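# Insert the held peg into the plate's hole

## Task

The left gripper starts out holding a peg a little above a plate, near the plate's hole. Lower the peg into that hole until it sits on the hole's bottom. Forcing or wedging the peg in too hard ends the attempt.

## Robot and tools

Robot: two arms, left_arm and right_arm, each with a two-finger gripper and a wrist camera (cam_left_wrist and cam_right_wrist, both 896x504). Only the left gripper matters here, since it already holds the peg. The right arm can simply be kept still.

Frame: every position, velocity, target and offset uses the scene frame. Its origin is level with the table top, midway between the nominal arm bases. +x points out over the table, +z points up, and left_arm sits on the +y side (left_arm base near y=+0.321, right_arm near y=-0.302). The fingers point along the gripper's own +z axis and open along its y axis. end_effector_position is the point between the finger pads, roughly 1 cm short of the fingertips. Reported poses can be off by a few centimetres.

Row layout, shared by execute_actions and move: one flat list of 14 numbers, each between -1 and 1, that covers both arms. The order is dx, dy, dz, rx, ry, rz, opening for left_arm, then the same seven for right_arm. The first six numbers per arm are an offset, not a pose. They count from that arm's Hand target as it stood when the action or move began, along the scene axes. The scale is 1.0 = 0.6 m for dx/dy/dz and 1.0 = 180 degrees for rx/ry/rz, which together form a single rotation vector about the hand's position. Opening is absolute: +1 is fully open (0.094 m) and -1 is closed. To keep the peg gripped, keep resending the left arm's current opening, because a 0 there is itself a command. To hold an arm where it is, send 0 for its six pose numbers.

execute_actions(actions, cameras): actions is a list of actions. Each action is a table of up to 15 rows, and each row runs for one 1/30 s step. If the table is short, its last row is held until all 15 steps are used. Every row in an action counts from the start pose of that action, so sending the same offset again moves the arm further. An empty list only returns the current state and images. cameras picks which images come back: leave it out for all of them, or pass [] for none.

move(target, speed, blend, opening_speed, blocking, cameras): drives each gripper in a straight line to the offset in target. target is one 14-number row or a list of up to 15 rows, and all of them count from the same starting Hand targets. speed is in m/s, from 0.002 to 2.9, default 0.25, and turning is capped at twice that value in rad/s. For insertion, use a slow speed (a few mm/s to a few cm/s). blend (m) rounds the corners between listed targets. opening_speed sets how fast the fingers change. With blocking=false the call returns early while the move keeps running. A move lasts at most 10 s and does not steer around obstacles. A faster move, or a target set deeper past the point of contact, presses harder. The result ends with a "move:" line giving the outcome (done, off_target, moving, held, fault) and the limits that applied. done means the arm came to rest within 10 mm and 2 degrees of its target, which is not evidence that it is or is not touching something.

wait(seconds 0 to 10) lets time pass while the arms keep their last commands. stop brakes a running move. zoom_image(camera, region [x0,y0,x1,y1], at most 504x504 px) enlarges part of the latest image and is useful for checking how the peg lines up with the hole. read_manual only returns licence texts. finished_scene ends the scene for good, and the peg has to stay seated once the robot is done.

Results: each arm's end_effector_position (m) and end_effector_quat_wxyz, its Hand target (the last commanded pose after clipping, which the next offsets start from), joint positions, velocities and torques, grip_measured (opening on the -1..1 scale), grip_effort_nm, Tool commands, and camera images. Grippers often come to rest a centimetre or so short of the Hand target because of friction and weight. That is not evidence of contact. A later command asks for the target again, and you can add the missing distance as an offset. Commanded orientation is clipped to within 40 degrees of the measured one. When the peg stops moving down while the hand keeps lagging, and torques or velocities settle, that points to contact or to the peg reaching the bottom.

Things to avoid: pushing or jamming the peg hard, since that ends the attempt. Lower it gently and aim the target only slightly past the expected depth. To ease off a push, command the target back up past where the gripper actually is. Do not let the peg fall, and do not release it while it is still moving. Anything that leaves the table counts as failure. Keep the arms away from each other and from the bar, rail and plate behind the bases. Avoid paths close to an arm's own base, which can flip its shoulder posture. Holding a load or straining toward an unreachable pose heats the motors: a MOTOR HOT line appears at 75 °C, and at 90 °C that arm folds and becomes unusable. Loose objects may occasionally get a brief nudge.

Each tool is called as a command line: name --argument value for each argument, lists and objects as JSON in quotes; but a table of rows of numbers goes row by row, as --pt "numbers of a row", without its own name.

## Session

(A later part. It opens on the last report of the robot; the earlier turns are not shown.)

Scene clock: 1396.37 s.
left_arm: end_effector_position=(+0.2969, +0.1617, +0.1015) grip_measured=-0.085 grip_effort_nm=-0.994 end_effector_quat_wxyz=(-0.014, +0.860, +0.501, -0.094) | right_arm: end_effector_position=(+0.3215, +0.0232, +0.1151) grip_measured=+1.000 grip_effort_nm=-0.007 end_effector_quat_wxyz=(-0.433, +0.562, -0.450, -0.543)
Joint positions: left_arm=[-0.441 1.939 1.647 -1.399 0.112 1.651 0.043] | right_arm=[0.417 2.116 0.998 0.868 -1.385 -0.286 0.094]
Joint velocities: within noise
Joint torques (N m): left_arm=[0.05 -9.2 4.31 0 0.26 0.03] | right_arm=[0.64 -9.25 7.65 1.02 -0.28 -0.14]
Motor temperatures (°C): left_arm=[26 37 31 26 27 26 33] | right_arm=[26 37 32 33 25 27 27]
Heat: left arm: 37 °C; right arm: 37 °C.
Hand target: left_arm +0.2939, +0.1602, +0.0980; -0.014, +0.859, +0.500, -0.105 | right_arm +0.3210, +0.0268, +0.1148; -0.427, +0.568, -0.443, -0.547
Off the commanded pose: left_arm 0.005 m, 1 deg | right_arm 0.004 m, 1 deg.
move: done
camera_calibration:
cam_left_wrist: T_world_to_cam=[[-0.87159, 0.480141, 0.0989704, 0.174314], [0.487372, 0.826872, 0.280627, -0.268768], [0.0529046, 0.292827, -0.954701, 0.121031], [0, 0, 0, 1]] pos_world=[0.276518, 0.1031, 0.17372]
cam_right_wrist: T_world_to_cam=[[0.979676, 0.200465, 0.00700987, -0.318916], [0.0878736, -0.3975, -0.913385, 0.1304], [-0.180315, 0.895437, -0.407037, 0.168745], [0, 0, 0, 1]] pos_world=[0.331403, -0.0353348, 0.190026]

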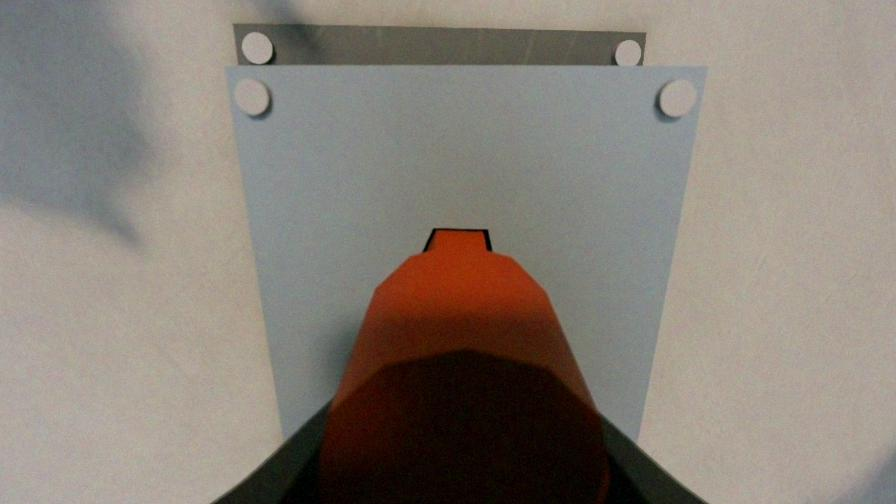

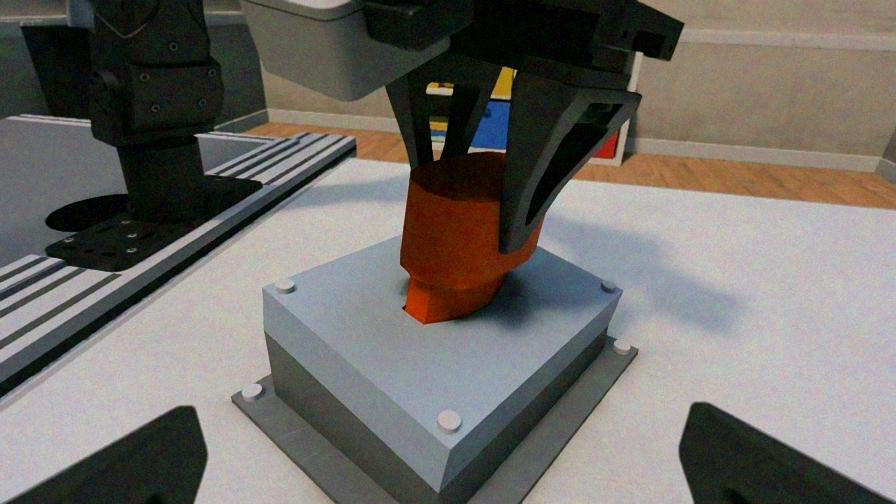

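zoom_image --camera "cam_left_wrist" --region '[428, 224, 464, 254]'

zoom_image --camera "cam_left_wrist" --region '[460, 224, 496, 254]'

zoom_image --camera "cam_right_wrist" --region '[450, 260, 540, 320]'

Scaled by 14.000 from the camera's 896x504 image, which has a finer 1280x720 frame.

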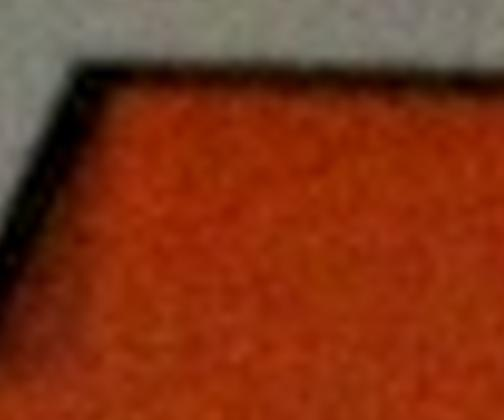

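Scaled by 14.000 from the camera's 896x504 image, which has a finer 1280x720 frame.

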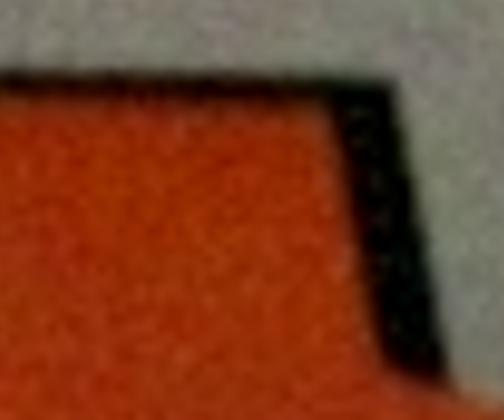

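Scaled by 5.600 from the camera's 896x504 image, which has a finer 1280x720 frame.

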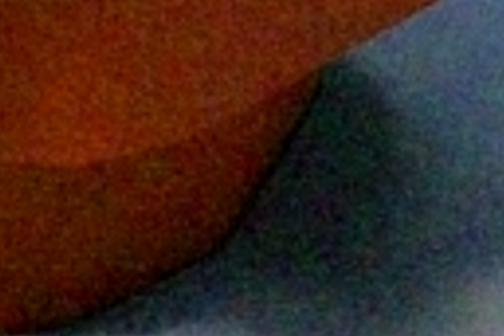

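move --target '[-0.0015, 0.0003, -0.0082, 0, 0, 0, -1, 0, 0, 0, 0, 0, 0, 1]' --speed 0.02 --cameras '["cam_left_wrist", "cam_right_wrist"]'

zoom_image --camera "cam_left_wrist" --region '[420, 215, 500, 265]'

zoom_image --camera "cam_right_wrist" --region '[390, 260, 550, 350]'

Scene clock: 1457.17 s.
left_arm: end_effector_position=(+0.2961, +0.1620, +0.0960) grip_measured=-0.085 grip_effort_nm=-0.999 end_effector_quat_wxyz=(-0.015, +0.860, +0.501, -0.095) | right_arm: end_effector_position=(+0.3215, +0.0232, +0.1151) grip_measured=+1.000 grip_effort_nm=-0.002 end_effector_quat_wxyz=(-0.433, +0.562, -0.450, -0.543)
Joint positions: left_arm=[-0.441 1.939 1.625 -1.379 0.112 1.651 0.043] | right_arm=[0.417 2.116 0.998 0.868 -1.385 -0.286 0.094]
Joint velocities: within noise
Joint torques (N m): left_arm=[0.2 -9.31 4.36 -0.05 0.26 0.04] | right_arm=[0.65 -9.24 7.64 1.02 -0.28 -0.13]
Motor temperatures (°C): left_arm=[26 37 30 26 27 26 33] | right_arm=[26 38 32 33 25 27 27]
Heat: left arm: 37 °C; right arm: 38 °C.
Hand target: left_arm +0.2929, +0.1604, +0.0931; -0.015, +0.859, +0.500, -0.105 | right_arm +0.3210, +0.0268, +0.1148; -0.427, +0.568, -0.443, -0.547
Off the commanded pose: left_arm 0.004 m, 1 deg | right_arm 0.004 m, 1 deg.
move: done
camera_calibration:
cam_left_wrist: T_world_to_cam=[[-0.871358, 0.480147, 0.100964, 0.173799], [0.487968, 0.826581, 0.280448, -0.267069], [0.0512011, 0.293638, -0.954544, 0.116147], [0, 0, 0, 1]] pos_world=[0.275816, 0.1032, 0.168219]
cam_right_wrist: T_world_to_cam=[[0.979676, 0.200465, 0.00700987, -0.318916], [0.0878736, -0.3975, -0.913385, 0.1304], [-0.180315, 0.895437, -0.407037, 0.168745], [0, 0, 0, 1]] pos_world=[0.331403, -0.0353348, 0.190026]

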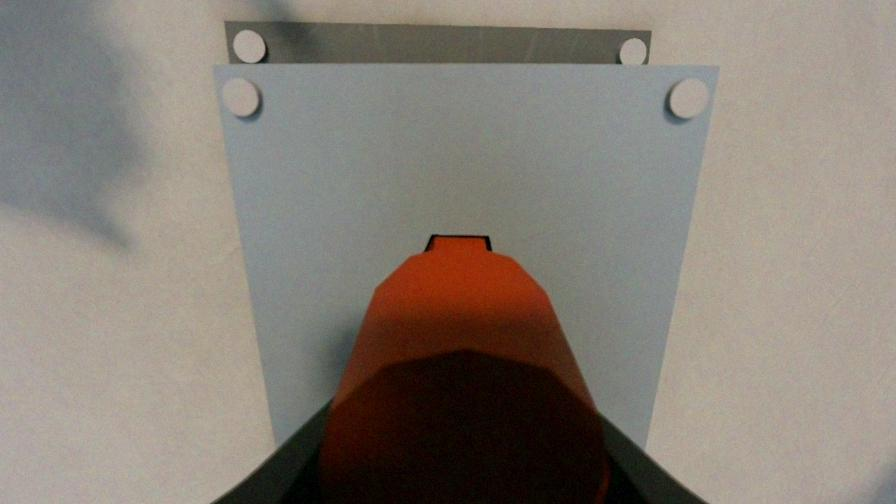

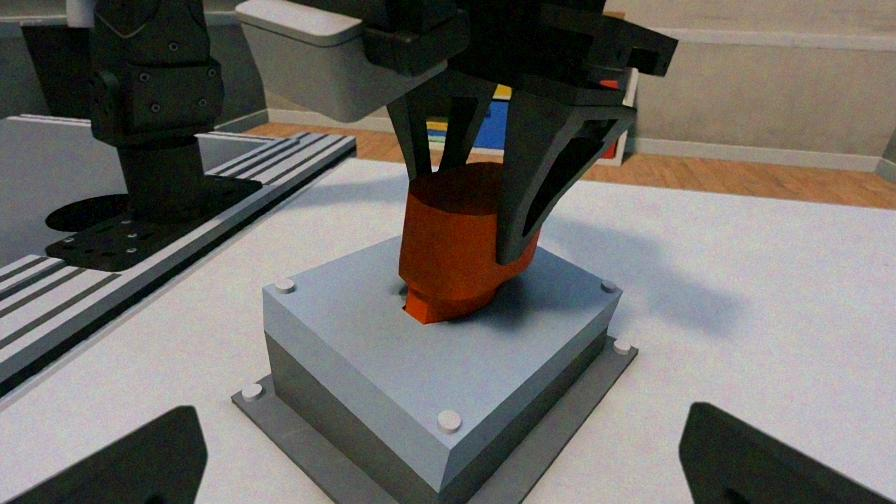

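Scaled by 6.300 from the camera's 896x504 image, which has a finer 1280x720 frame.

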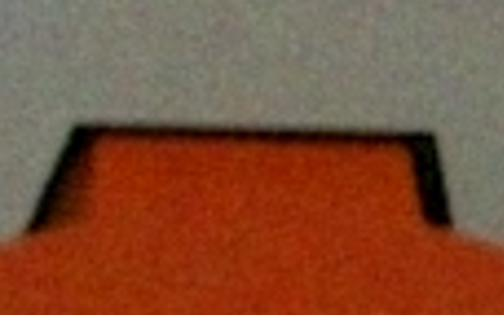

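Scaled by 3.150 from the camera's 896x504 image, which has a finer 1280x720 frame.

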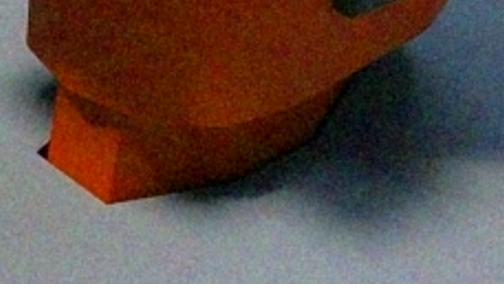

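move --target '[-0.0010, 0.0001, -0.0079, 0, 0, 0, -1, 0, 0, 0, 0, 0, 0, 1]' --speed 0.02 --cameras '["cam_left_wrist", "cam_right_wrist"]'

zoom_image --camera "cam_left_wrist" --region '[420, 215, 500, 265]'

zoom_image --camera "cam_right_wrist" --region '[390, 260, 550, 350]'

Scene clock: 1464.10 s.
left_arm: end_effector_position=(+0.2955, +0.1621, +0.0911) grip_measured=-0.085 grip_effort_nm=-0.994 end_effector_quat_wxyz=(-0.015, +0.860, +0.501, -0.095) | right_arm: end_effector_position=(+0.3215, +0.0232, +0.1151) grip_measured=+1.000 grip_effort_nm=-0.002 end_effector_quat_wxyz=(-0.433, +0.562, -0.450, -0.543)
Joint positions: left_arm=[-0.441 1.939 1.606 -1.36 0.112 1.651 0.043] | right_arm=[0.417 2.116 0.998 0.868 -1.385 -0.286 0.094]
Joint velocities: within noise
Joint torques (N m): left_arm=[0.1 -9.31 4.37 -0.03 0.28 0.03] | right_arm=[0.66 -9.22 7.64 1.01 -0.3 -0.13]
Motor temperatures (°C): left_arm=[26 37 30 26 27 26 33] | right_arm=[26 38 32 33 25 27 27]
Heat: left arm: 37 °C; right arm: 38 °C.
Hand target: left_arm +0.2923, +0.1605, +0.0883; -0.015, +0.859, +0.500, -0.105 | right_arm +0.3210, +0.0268, +0.1148; -0.427, +0.568, -0.443, -0.547
Off the commanded pose: left_arm 0.004 m, 1 deg | right_arm 0.004 m, 1 deg.
move: done
camera_calibration:
cam_left_wrist: T_world_to_cam=[[-0.87133, 0.480121, 0.101332, 0.17361], [0.488051, 0.82653, 0.280456, -0.265586], [0.0508983, 0.293825, -0.954503, 0.111498], [0, 0, 0, 1]] pos_world=[0.275216, 0.1034, 0.163319]
cam_right_wrist: T_world_to_cam=[[0.979676, 0.200465, 0.00700987, -0.318916], [0.0878736, -0.3975, -0.913385, 0.1304], [-0.180315, 0.895437, -0.407037, 0.168745], [0, 0, 0, 1]] pos_world=[0.331403, -0.0353348, 0.190026]

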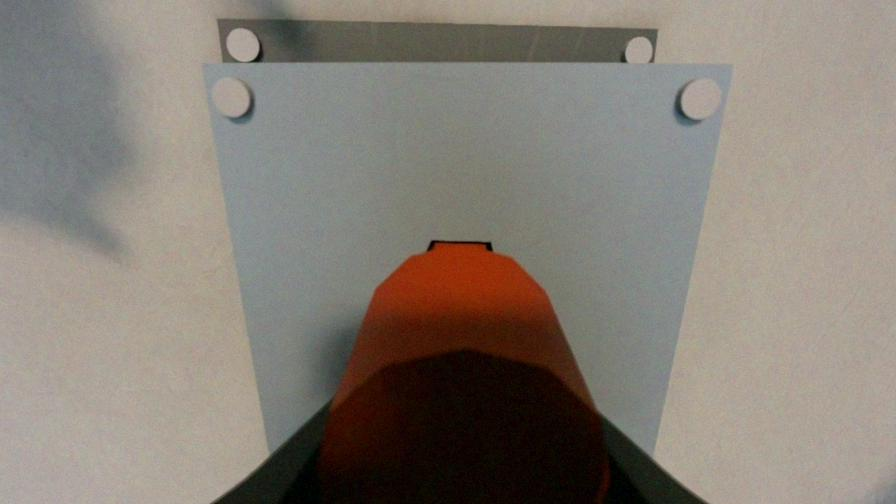

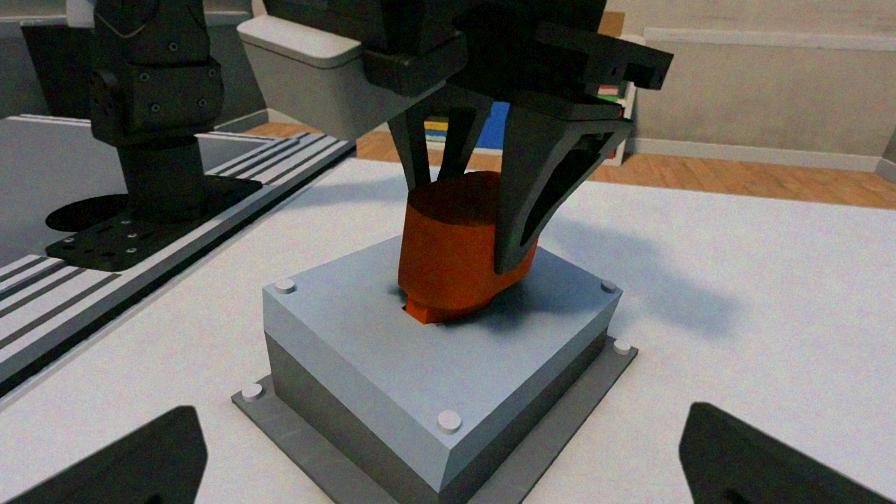

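Scaled by 6.300 from the camera's 896x504 image, which has a finer 1280x720 frame.

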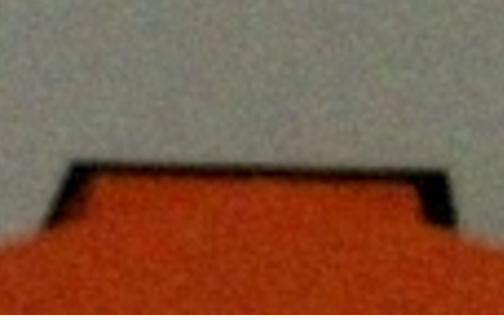

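Scaled by 3.150 from the camera's 896x504 image, which has a finer 1280x720 frame.

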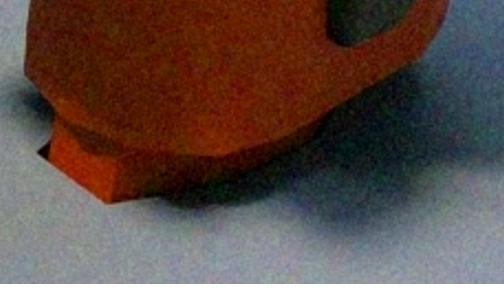

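move --target '[-0.0006, 0.0000, -0.0050, 0, 0, 0, -1, 0, 0, 0, 0, 0, 0, 1]' --speed 0.015 --cameras '["cam_left_wrist", "cam_right_wrist"]'

zoom_image --camera "cam_left_wrist" --region '[420, 215, 500, 265]'

zoom_image --camera "cam_right_wrist" --region '[390, 260, 550, 350]'

Scene clock: 1472.67 s.
left_arm: end_effector_position=(+0.2953, +0.1621, +0.0882) grip_measured=-0.085 grip_effort_nm=-0.994 end_effector_quat_wxyz=(-0.015, +0.860, +0.501, -0.095) | right_arm: end_effector_position=(+0.3215, +0.0232, +0.1151) grip_measured=+1.000 grip_effort_nm=-0.007 end_effector_quat_wxyz=(-0.433, +0.562, -0.450, -0.543)
Joint positions: left_arm=[-0.441 1.939 1.594 -1.348 0.112 1.651 0.043] | right_arm=[0.417 2.116 0.998 0.868 -1.385 -0.286 0.094]
Joint velocities: within noise
Joint torques (N m): left_arm=[0.08 -9.25 4.29 -0.01 0.26 0.03] | right_arm=[0.65 -9.25 7.65 1.01 -0.29 -0.13]
Motor temperatures (°C): left_arm=[26 37 30 26 27 26 33] | right_arm=[26 38 32 33 25 27 27]
Heat: left arm: 37 °C; right arm: 38 °C.
Hand target: left_arm +0.2920, +0.1605, +0.0853; -0.014, +0.859, +0.500, -0.105 | right_arm +0.3210, +0.0268, +0.1148; -0.427, +0.568, -0.443, -0.547
Off the commanded pose: left_arm 0.005 m, 1 deg | right_arm 0.004 m, 1 deg.
move: done
camera_calibration:
cam_left_wrist: T_world_to_cam=[[-0.871358, 0.480147, 0.100964, 0.173784], [0.487968, 0.826581, 0.280448, -0.264685], [0.0512011, 0.293638, -0.954544, 0.108779], [0, 0, 0, 1]] pos_world=[0.275016, 0.1034, 0.160519]
cam_right_wrist: T_world_to_cam=[[0.979676, 0.200465, 0.00700987, -0.318916], [0.0878736, -0.3975, -0.913385, 0.1304], [-0.180315, 0.895437, -0.407037, 0.168745], [0, 0, 0, 1]] pos_world=[0.331403, -0.0353348, 0.190026]

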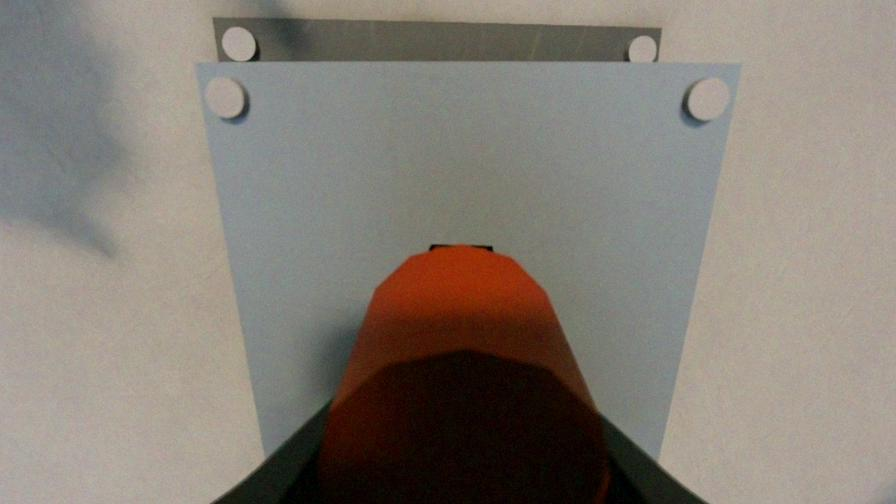

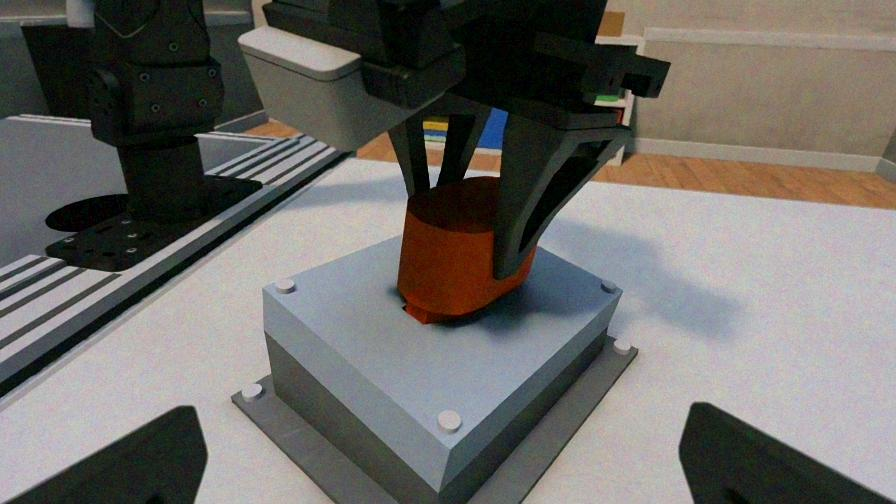

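Scaled by 6.300 from the camera's 896x504 image, which has a finer 1280x720 frame.

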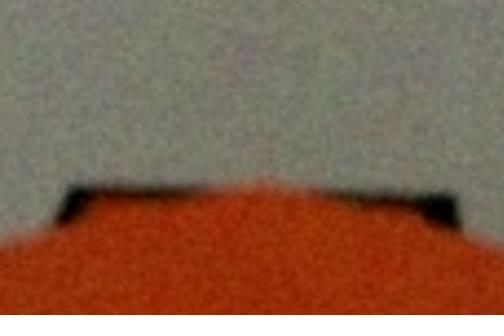

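Scaled by 3.150 from the camera's 896x504 image, which has a finer 1280x720 frame.

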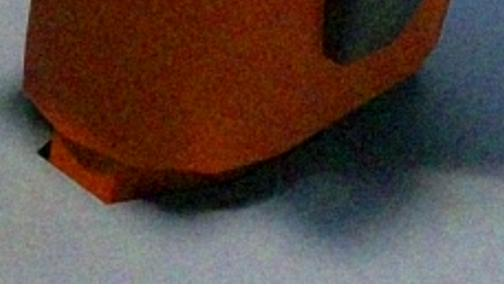

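move --target '[-0.0003, 0.0000, -0.0025, 0, 0, 0, -1, 0, 0, 0, 0, 0, 0, 1]' --speed 0.01 --cameras '["cam_right_wrist"]'

zoom_image --camera "cam_right_wrist" --region '[390, 260, 550, 350]'

Scene clock: 1478.23 s.
left_arm: end_effector_position=(+0.2958, +0.1619, +0.0881) grip_measured=-0.085 grip_effort_nm=-0.994 end_effector_quat_wxyz=(-0.014, +0.860, +0.501, -0.094) | right_arm: end_effector_position=(+0.3215, +0.0232, +0.1151) grip_measured=+1.000 grip_effort_nm=-0.007 end_effector_quat_wxyz=(-0.433, +0.562, -0.450, -0.543)
Joint positions: left_arm=[-0.441 1.939 1.594 -1.345 0.112 1.651 0.043] | right_arm=[0.417 2.116 0.998 0.868 -1.385 -0.286 0.094]
Joint velocities: within noise
Joint torques (N m): left_arm=[0.08 -9.2 3.85 0.02 0.25 0.04] | right_arm=[0.65 -9.26 7.62 1.02 -0.29 -0.13]
Motor temperatures (°C): left_arm=[26 37 30 26 27 26 33] | right_arm=[26 38 32 33 25 27 27]
Heat: left arm: 37 °C; right arm: 38 °C.
Hand target: left_arm +0.2918, +0.1605, +0.0838; -0.015, +0.859, +0.500, -0.105 | right_arm +0.3210, +0.0268, +0.1148; -0.427, +0.568, -0.443, -0.547
Off the commanded pose: left_arm 0.006 m, 1 deg | right_arm 0.004 m, 1 deg.
move: done
camera_calibration:
cam_right_wrist: T_world_to_cam=[[0.979676, 0.200465, 0.00700987, -0.318916], [0.0878736, -0.3975, -0.913385, 0.1304], [-0.180315, 0.895437, -0.407037, 0.168745], [0, 0, 0, 1]] pos_world=[0.331403, -0.0353348, 0.190026]
Images, in order (width x height): cam_right_wrist 896x504.

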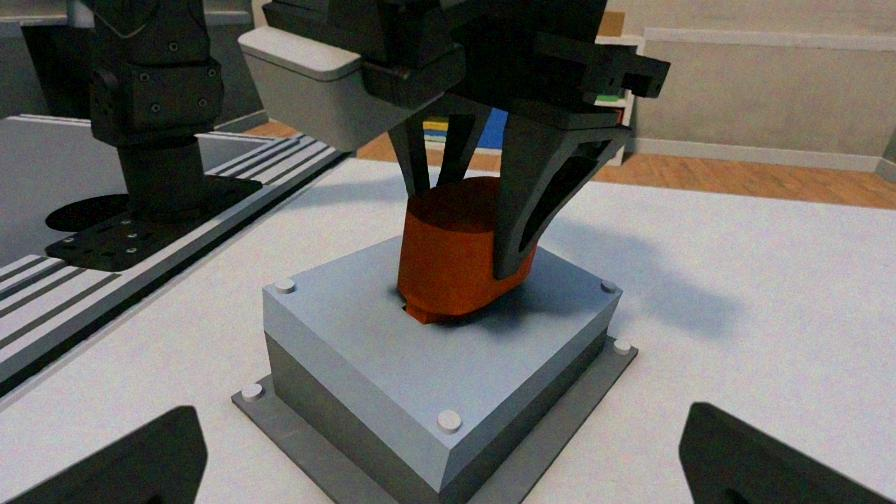

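Scaled by 3.150 from the camera's 896x504 image, which has a finer 1280x720 frame.

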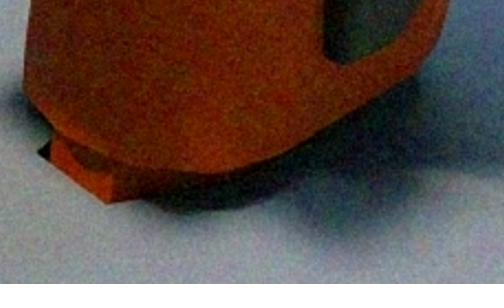

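move --target '[-0.0003, 0.0000, -0.0025, 0, 0, 0, -1, 0, 0, 0, 0, 0, 0, 1]' --speed 0.01 --cameras '["cam_right_wrist"]'

zoom_image --camera "cam_right_wrist" --region '[390, 260, 550, 350]'

Scene clock: 1490.23 s.
left_arm: end_effector_position=(+0.2951, +0.1621, +0.0863) grip_measured=-0.085 grip_effort_nm=-0.994 end_effector_quat_wxyz=(-0.015, +0.860, +0.501, -0.095) | right_arm: end_effector_position=(+0.3215, +0.0232, +0.1151) grip_measured=+1.000 grip_effort_nm=-0.012 end_effector_quat_wxyz=(-0.433, +0.562, -0.450, -0.543)
Joint positions: left_arm=[-0.441 1.939 1.587 -1.34 0.112 1.651 0.043] | right_arm=[0.417 2.116 0.998 0.868 -1.385 -0.286 0.094]
Joint velocities: within noise
Joint torques (N m): left_arm=[-0.02 -9.25 3.97 0.01 0.25 0.02] | right_arm=[0.66 -9.25 7.62 1.02 -0.29 -0.13]
Motor temperatures (°C): left_arm=[26 37 30 26 27 26 33] | right_arm=[26 38 32 33 25 27 27]
Heat: left arm: 37 °C; right arm: 38 °C.
Hand target: left_arm +0.2916, +0.1605, +0.0824; -0.015, +0.859, +0.500, -0.105 | right_arm +0.3210, +0.0268, +0.1148; -0.427, +0.568, -0.443, -0.547
Off the commanded pose: left_arm 0.006 m, 1 deg | right_arm 0.004 m, 1 deg.
move: done
camera_calibration:
cam_right_wrist: T_world_to_cam=[[0.979676, 0.200465, 0.00700987, -0.318916], [0.0878736, -0.3975, -0.913385, 0.1304], [-0.180315, 0.895437, -0.407037, 0.168745], [0, 0, 0, 1]] pos_world=[0.331403, -0.0353348, 0.190026]
Images, in order (width x height): cam_right_wrist 896x504.

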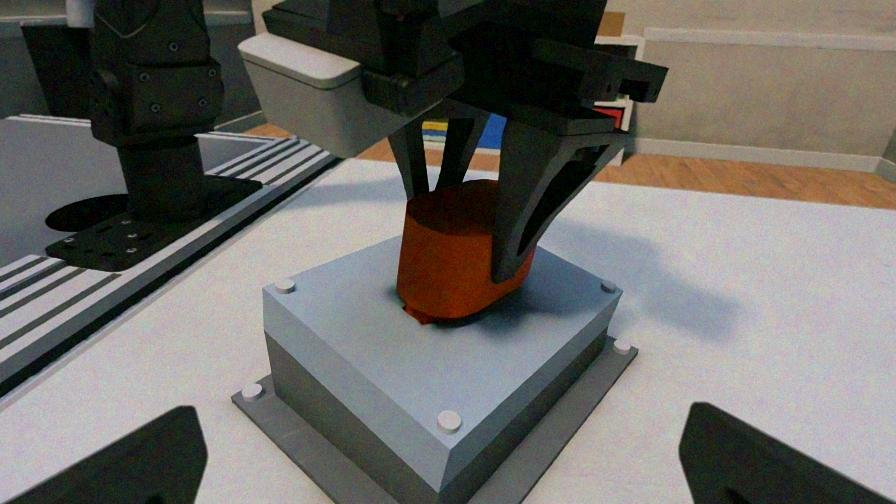

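Scaled by 3.150 from the camera's 896x504 image, which has a finer 1280x720 frame.

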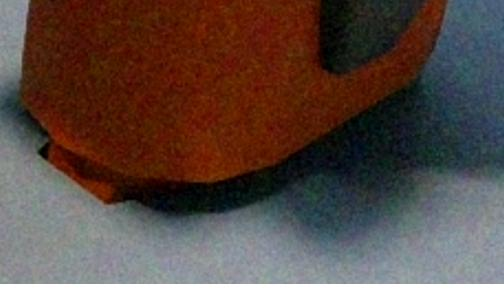

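move --target '[-0.0004, 0.0000, -0.0033, 0, 0, 0, -1, 0, 0, 0, 0, 0, 0, 1]' --speed 0.01 --cameras '["cam_right_wrist", "cam_left_wrist"]'

zoom_image --camera "cam_right_wrist" --region '[390, 260, 550, 350]'

Scene clock: 1504.40 s.
left_arm: end_effector_position=(+0.2953, +0.1620, +0.0859) grip_measured=-0.085 grip_effort_nm=-0.999 end_effector_quat_wxyz=(-0.015, +0.860, +0.501, -0.095) | right_arm: end_effector_position=(+0.3215, +0.0232, +0.1151) grip_measured=+1.000 grip_effort_nm=-0.007 end_effector_quat_wxyz=(-0.433, +0.562, -0.450, -0.542)
Joint positions: left_arm=[-0.441 1.939 1.585 -1.337 0.112 1.651 0.043] | right_arm=[0.417 2.116 0.998 0.868 -1.385 -0.286 0.094]
Joint velocities: within noise
Joint torques (N m): left_arm=[0.08 -9.2 3.55 0.09 0.27 0.02] | right_arm=[0.66 -9.24 7.62 1.01 -0.29 -0.12]
Motor temperatures (°C): left_arm=[26 37 30 26 27 26 33] | right_arm=[26 38 32 33 25 27 27]
Heat: left arm: 37 °C; right arm: 38 °C.
Hand target: left_arm +0.2913, +0.1605, +0.0804; -0.015, +0.859, +0.500, -0.105 | right_arm +0.3210, +0.0268, +0.1148; -0.427, +0.568, -0.443, -0.547
Off the commanded pose: left_arm 0.007 m, 1 deg | right_arm 0.004 m, 1 deg.
move: done
camera_calibration:
cam_left_wrist: T_world_to_cam=[[-0.871544, 0.480129, 0.0994357, 0.174282], [0.487499, 0.826812, 0.280583, -0.263797], [0.0525016, 0.293015, -0.954665, 0.10625], [0, 0, 0, 1]] pos_world=[0.274917, 0.1033, 0.15812]
cam_right_wrist: T_world_to_cam=[[0.979679, 0.200437, 0.00737903, -0.318988], [0.0881963, -0.397452, -0.913375, 0.130292], [-0.180142, 0.895465, -0.407053, 0.168691], [0, 0, 0, 1]] pos_world=[0.331402, -0.0353348, 0.190025]

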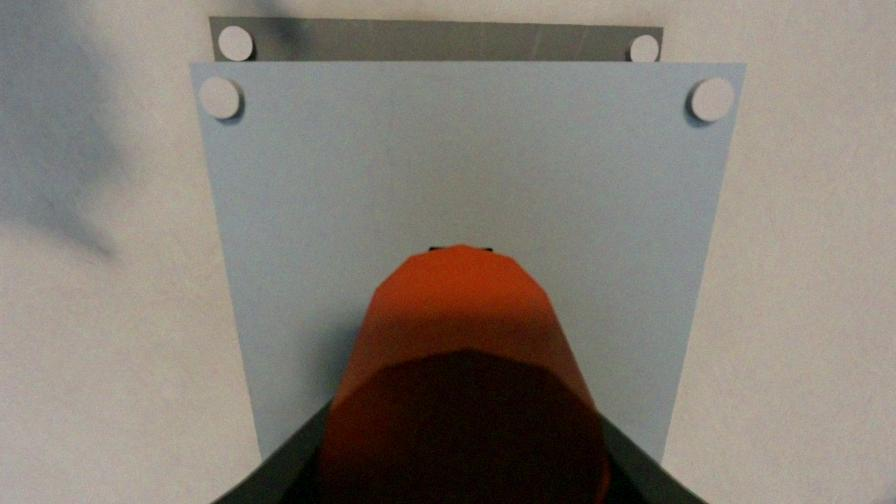

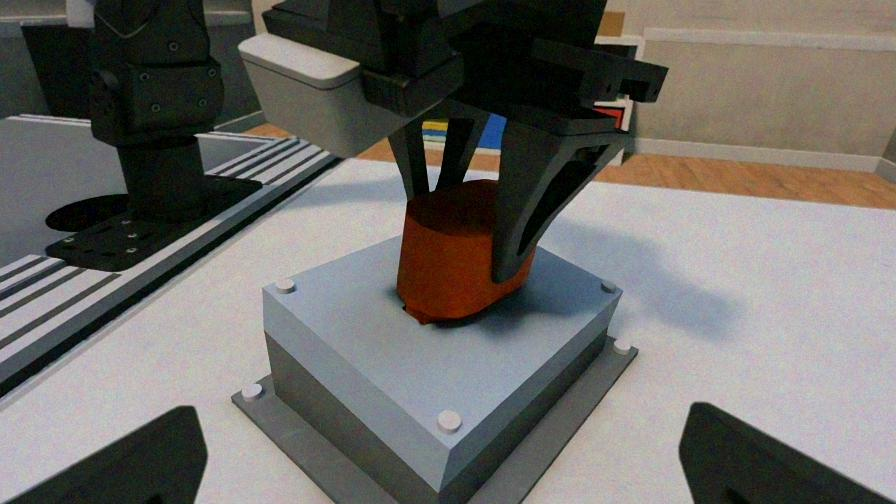

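Scaled by 3.150 from the camera's 896x504 image, which has a finer 1280x720 frame.

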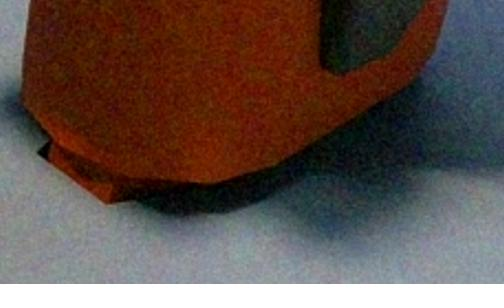

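move --target '[-0.0003, 0.0000, -0.0025, 0, 0, 0, -1, 0, 0, 0, 0, 0, 0, 1]' --speed 0.01 --cameras '["cam_right_wrist"]'

zoom_image --camera "cam_right_wrist" --region '[390, 260, 550, 350]'

Scene clock: 1516.07 s.
left_arm: end_effector_position=(+0.2952, +0.1621, +0.0855) grip_measured=-0.085 grip_effort_nm=-0.999 end_effector_quat_wxyz=(-0.015, +0.860, +0.501, -0.095) | right_arm: end_effector_position=(+0.3215, +0.0232, +0.1151) grip_measured=+1.000 grip_effort_nm=-0.007 end_effector_quat_wxyz=(-0.433, +0.562, -0.450, -0.542)
Joint positions: left_arm=[-0.441 1.939 1.583 -1.336 0.112 1.651 0.043] | right_arm=[0.417 2.116 0.998 0.868 -1.385 -0.286 0.094]
Joint velocities: within noise
Joint torques (N m): left_arm=[0.05 -9.11 3.26 0.15 0.28 0.04] | right_arm=[0.62 -9.25 7.62 1.02 -0.29 -0.13]
Motor temperatures (°C): left_arm=[26 37 30 26 27 26 33] | right_arm=[26 38 32 33 25 27 27]
Heat: left arm: 37 °C; right arm: 38 °C.
Hand target: left_arm +0.2911, +0.1605, +0.0788; -0.015, +0.859, +0.500, -0.105 | right_arm +0.3210, +0.0268, +0.1148; -0.427, +0.568, -0.443, -0.547
Off the commanded pose: left_arm 0.008 m, 1 deg | right_arm 0.004 m, 1 deg.
move: done
camera_calibration:
cam_right_wrist: T_world_to_cam=[[0.979679, 0.200437, 0.00737903, -0.318988], [0.0881963, -0.397452, -0.913375, 0.130292], [-0.180142, 0.895465, -0.407053, 0.168691], [0, 0, 0, 1]] pos_world=[0.331402, -0.0353348, 0.190025]
Images, in order (width x height): cam_right_wrist 896x504.

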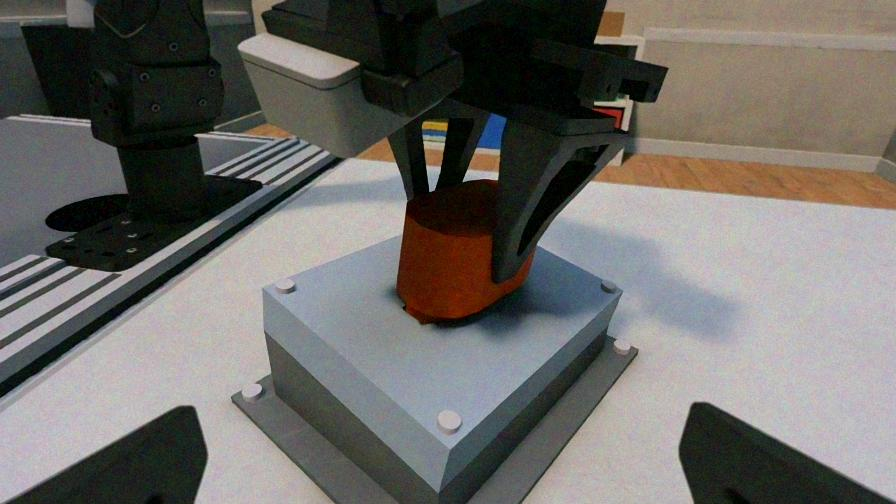

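Scaled by 3.150 from the camera's 896x504 image, which has a finer 1280x720 frame.

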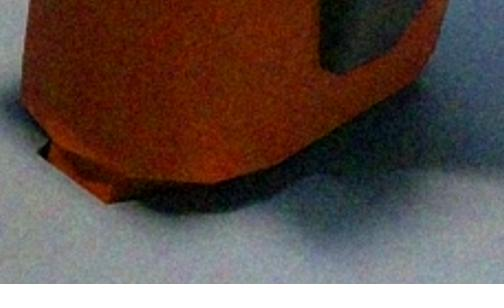

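move --target '[0.0013, -0.0001, 0.0102, 0, 0, 0, -1, 0, 0, 0, 0, 0, 0, 1]' --speed 0.02 --cameras '["cam_right_wrist", "cam_left_wrist"]'

zoom_image --camera "cam_left_wrist" --region '[420, 230, 500, 270]'

zoom_image --camera "cam_right_wrist" --region '[390, 270, 470, 340]'

Scene clock: 1547.57 s.
left_arm: end_effector_position=(+0.2952, +0.1621, +0.0855) grip_measured=-0.085 grip_effort_nm=-0.999 end_effector_quat_wxyz=(-0.015, +0.860, +0.501, -0.095) | right_arm: end_effector_position=(+0.3215, +0.0232, +0.1151) grip_measured=+1.000 grip_effort_nm=-0.007 end_effector_quat_wxyz=(-0.433, +0.562, -0.450, -0.542)
Joint positions: left_arm=[-0.441 1.939 1.583 -1.336 0.112 1.651 0.043] | right_arm=[0.417 2.116 0.998 0.868 -1.385 -0.286 0.094]
Joint velocities: within noise
Joint torques (N m): left_arm=[0.06 -9.28 4.96 -0.14 0.24 0.03] | right_arm=[0.66 -9.26 7.64 1.02 -0.3 -0.14]
Motor temperatures (°C): left_arm=[26 37 30 26 27 26 33] | right_arm=[26 38 32 33 25 27 27]
Heat: left arm: 37 °C; right arm: 38 °C.
Hand target: left_arm +0.2919, +0.1605, +0.0850; -0.015, +0.859, +0.500, -0.105 | right_arm +0.3210, +0.0268, +0.1148; -0.427, +0.568, -0.443, -0.547
Off the commanded pose: left_arm 0.004 m, 1 deg | right_arm 0.004 m, 1 deg.
move: done
camera_calibration:
cam_left_wrist: T_world_to_cam=[[-0.871519, 0.480106, 0.0997654, 0.17412], [0.487575, 0.826782, 0.280541, -0.263758], [0.0522049, 0.29314, -0.954643, 0.106004], [0, 0, 0, 1]] pos_world=[0.274817, 0.1034, 0.15782]
cam_right_wrist: T_world_to_cam=[[0.979679, 0.200437, 0.00737903, -0.318988], [0.0881963, -0.397452, -0.913375, 0.130292], [-0.180142, 0.895465, -0.407053, 0.168691], [0, 0, 0, 1]] pos_world=[0.331402, -0.0353348, 0.190025]

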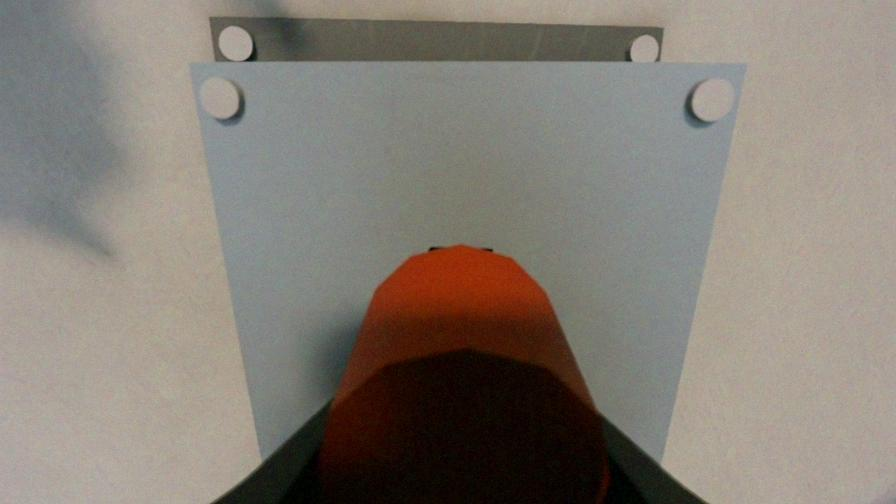

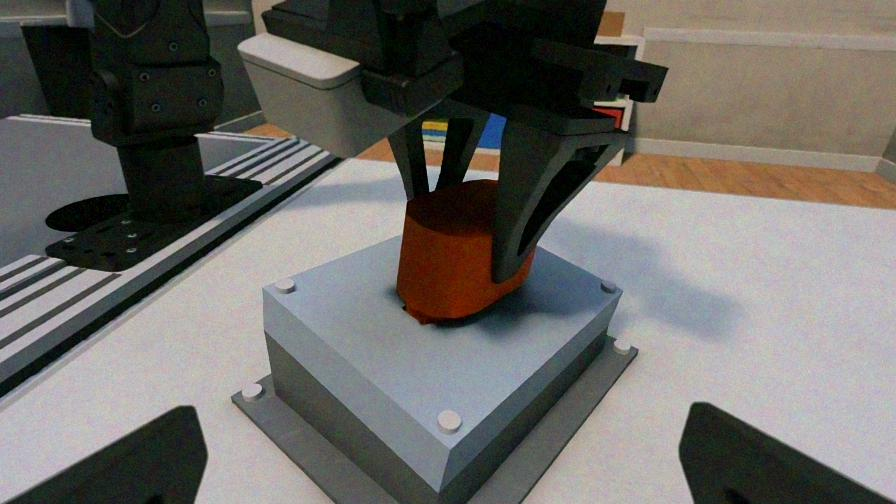

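Scaled by 6.300 from the camera's 896x504 image, which has a finer 1280x720 frame.

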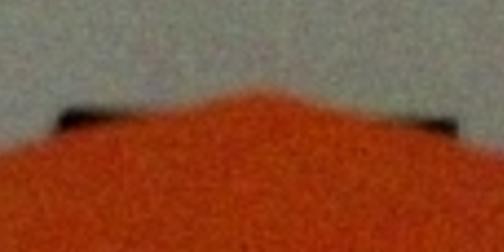

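Scaled by 6.300 from the camera's 896x504 image, which has a finer 1280x720 frame.

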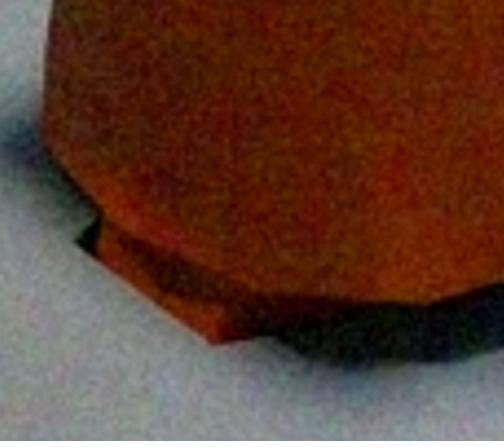

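move --target '[0, 0, 0, 0, 0, 0, 0.3, 0, 0, 0, 0, 0, 0, 1]' --speed 0.02 --opening_speed 0.4 --cameras '["cam_right_wrist", "cam_left_wrist"]'

zoom_image --camera "cam_right_wrist" --region '[380, 160, 560, 340]'

Scene clock: 1559.33 s.
left_arm: end_effector_position=(+0.2952, +0.1618, +0.0855) grip_measured=+0.297 grip_effort_nm=0.183 end_effector_quat_wxyz=(-0.014, +0.860, +0.501, -0.095) | right_arm: end_effector_position=(+0.3215, +0.0232, +0.1151) grip_measured=+1.000 grip_effort_nm=-0.002 end_effector_quat_wxyz=(-0.433, +0.562, -0.450, -0.542)
Joint positions: left_arm=[-0.441 1.939 1.583 -1.336 0.113 1.651 0.061] | right_arm=[0.417 2.116 0.998 0.868 -1.385 -0.286 0.094]
Joint velocities: within noise
Joint torques (N m): left_arm=[0.02 -9.24 4.96 -0.14 0.27 0.04] | right_arm=[0.65 -9.26 7.64 1.02 -0.29 -0.14]
Motor temperatures (°C): left_arm=[26 37 30 26 27 26 32] | right_arm=[26 38 32 33 25 27 27]
Heat: left arm: 37 °C; right arm: 38 °C.
Hand target: left_arm +0.2919, +0.1605, +0.0850; -0.015, +0.859, +0.500, -0.105 | right_arm +0.3210, +0.0268, +0.1148; -0.427, +0.568, -0.443, -0.547
Off the commanded pose: left_arm 0.004 m, 1 deg | right_arm 0.004 m, 1 deg.
move: done
camera_calibration:
cam_left_wrist: T_world_to_cam=[[-0.87158, 0.480083, 0.0993417, 0.174303], [0.487488, 0.827189, 0.279489, -0.263444], [0.0520038, 0.292025, -0.954996, 0.106288], [0, 0, 0, 1]] pos_world=[0.274817, 0.103199, 0.157819]
cam_right_wrist: T_world_to_cam=[[0.979679, 0.200437, 0.00737903, -0.318988], [0.0881963, -0.397452, -0.913375, 0.130292], [-0.180142, 0.895465, -0.407053, 0.168691], [0, 0, 0, 1]] pos_world=[0.331402, -0.0353348, 0.190025]

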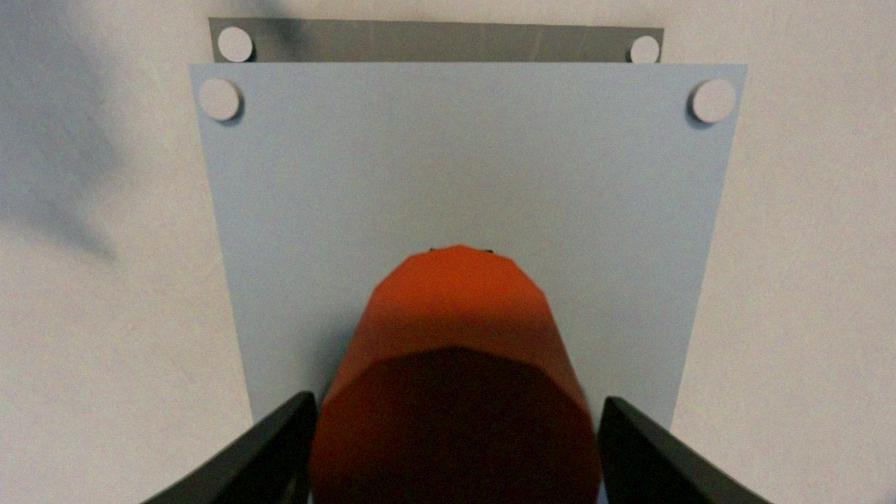

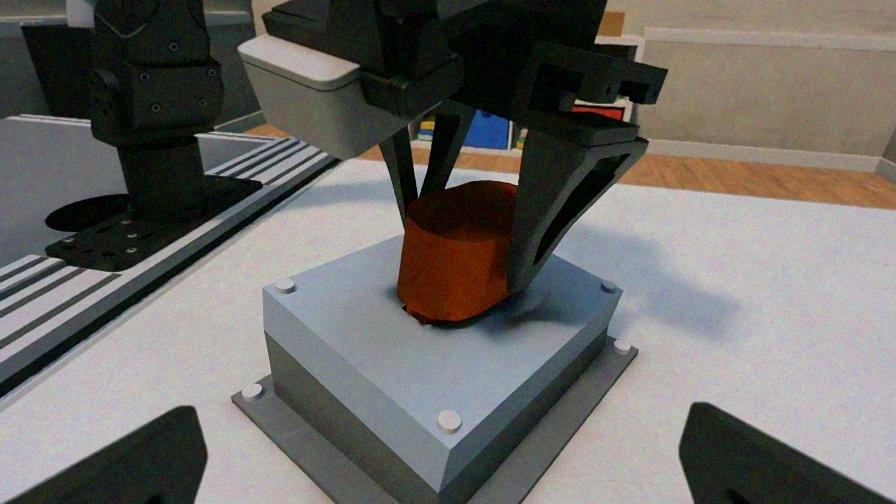

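Scaled by 2.800 from the camera's 896x504 image, which has a finer 1280x720 frame.

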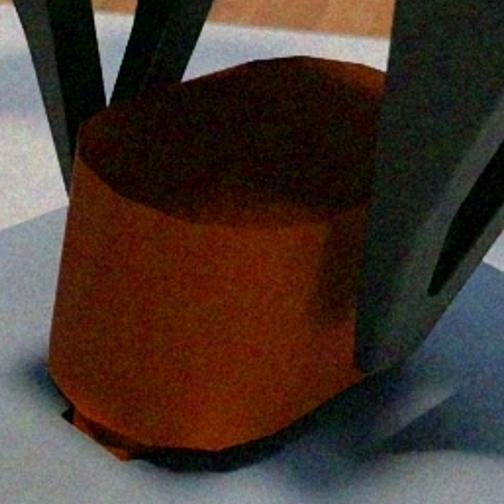

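zoom_image --camera "cam_right_wrist" --region '[390, 270, 470, 340]'

zoom_image --camera "cam_left_wrist" --region '[420, 230, 500, 270]'

Scaled by 6.300 from the camera's 896x504 image, which has a finer 1280x720 frame.

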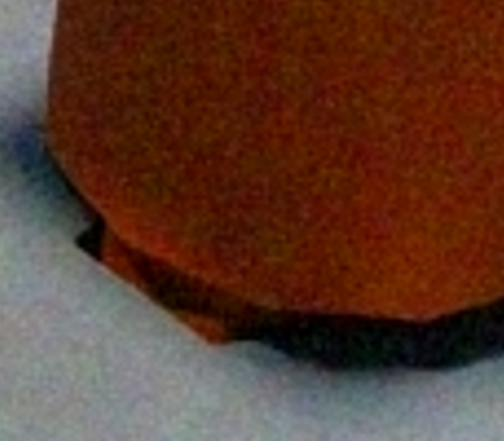

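Scaled by 6.300 from the camera's 896x504 image, which has a finer 1280x720 frame.

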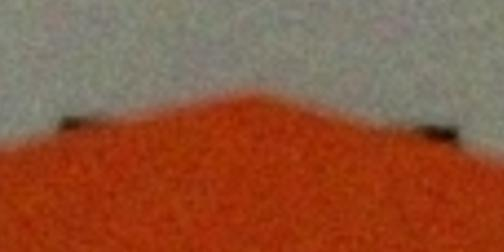

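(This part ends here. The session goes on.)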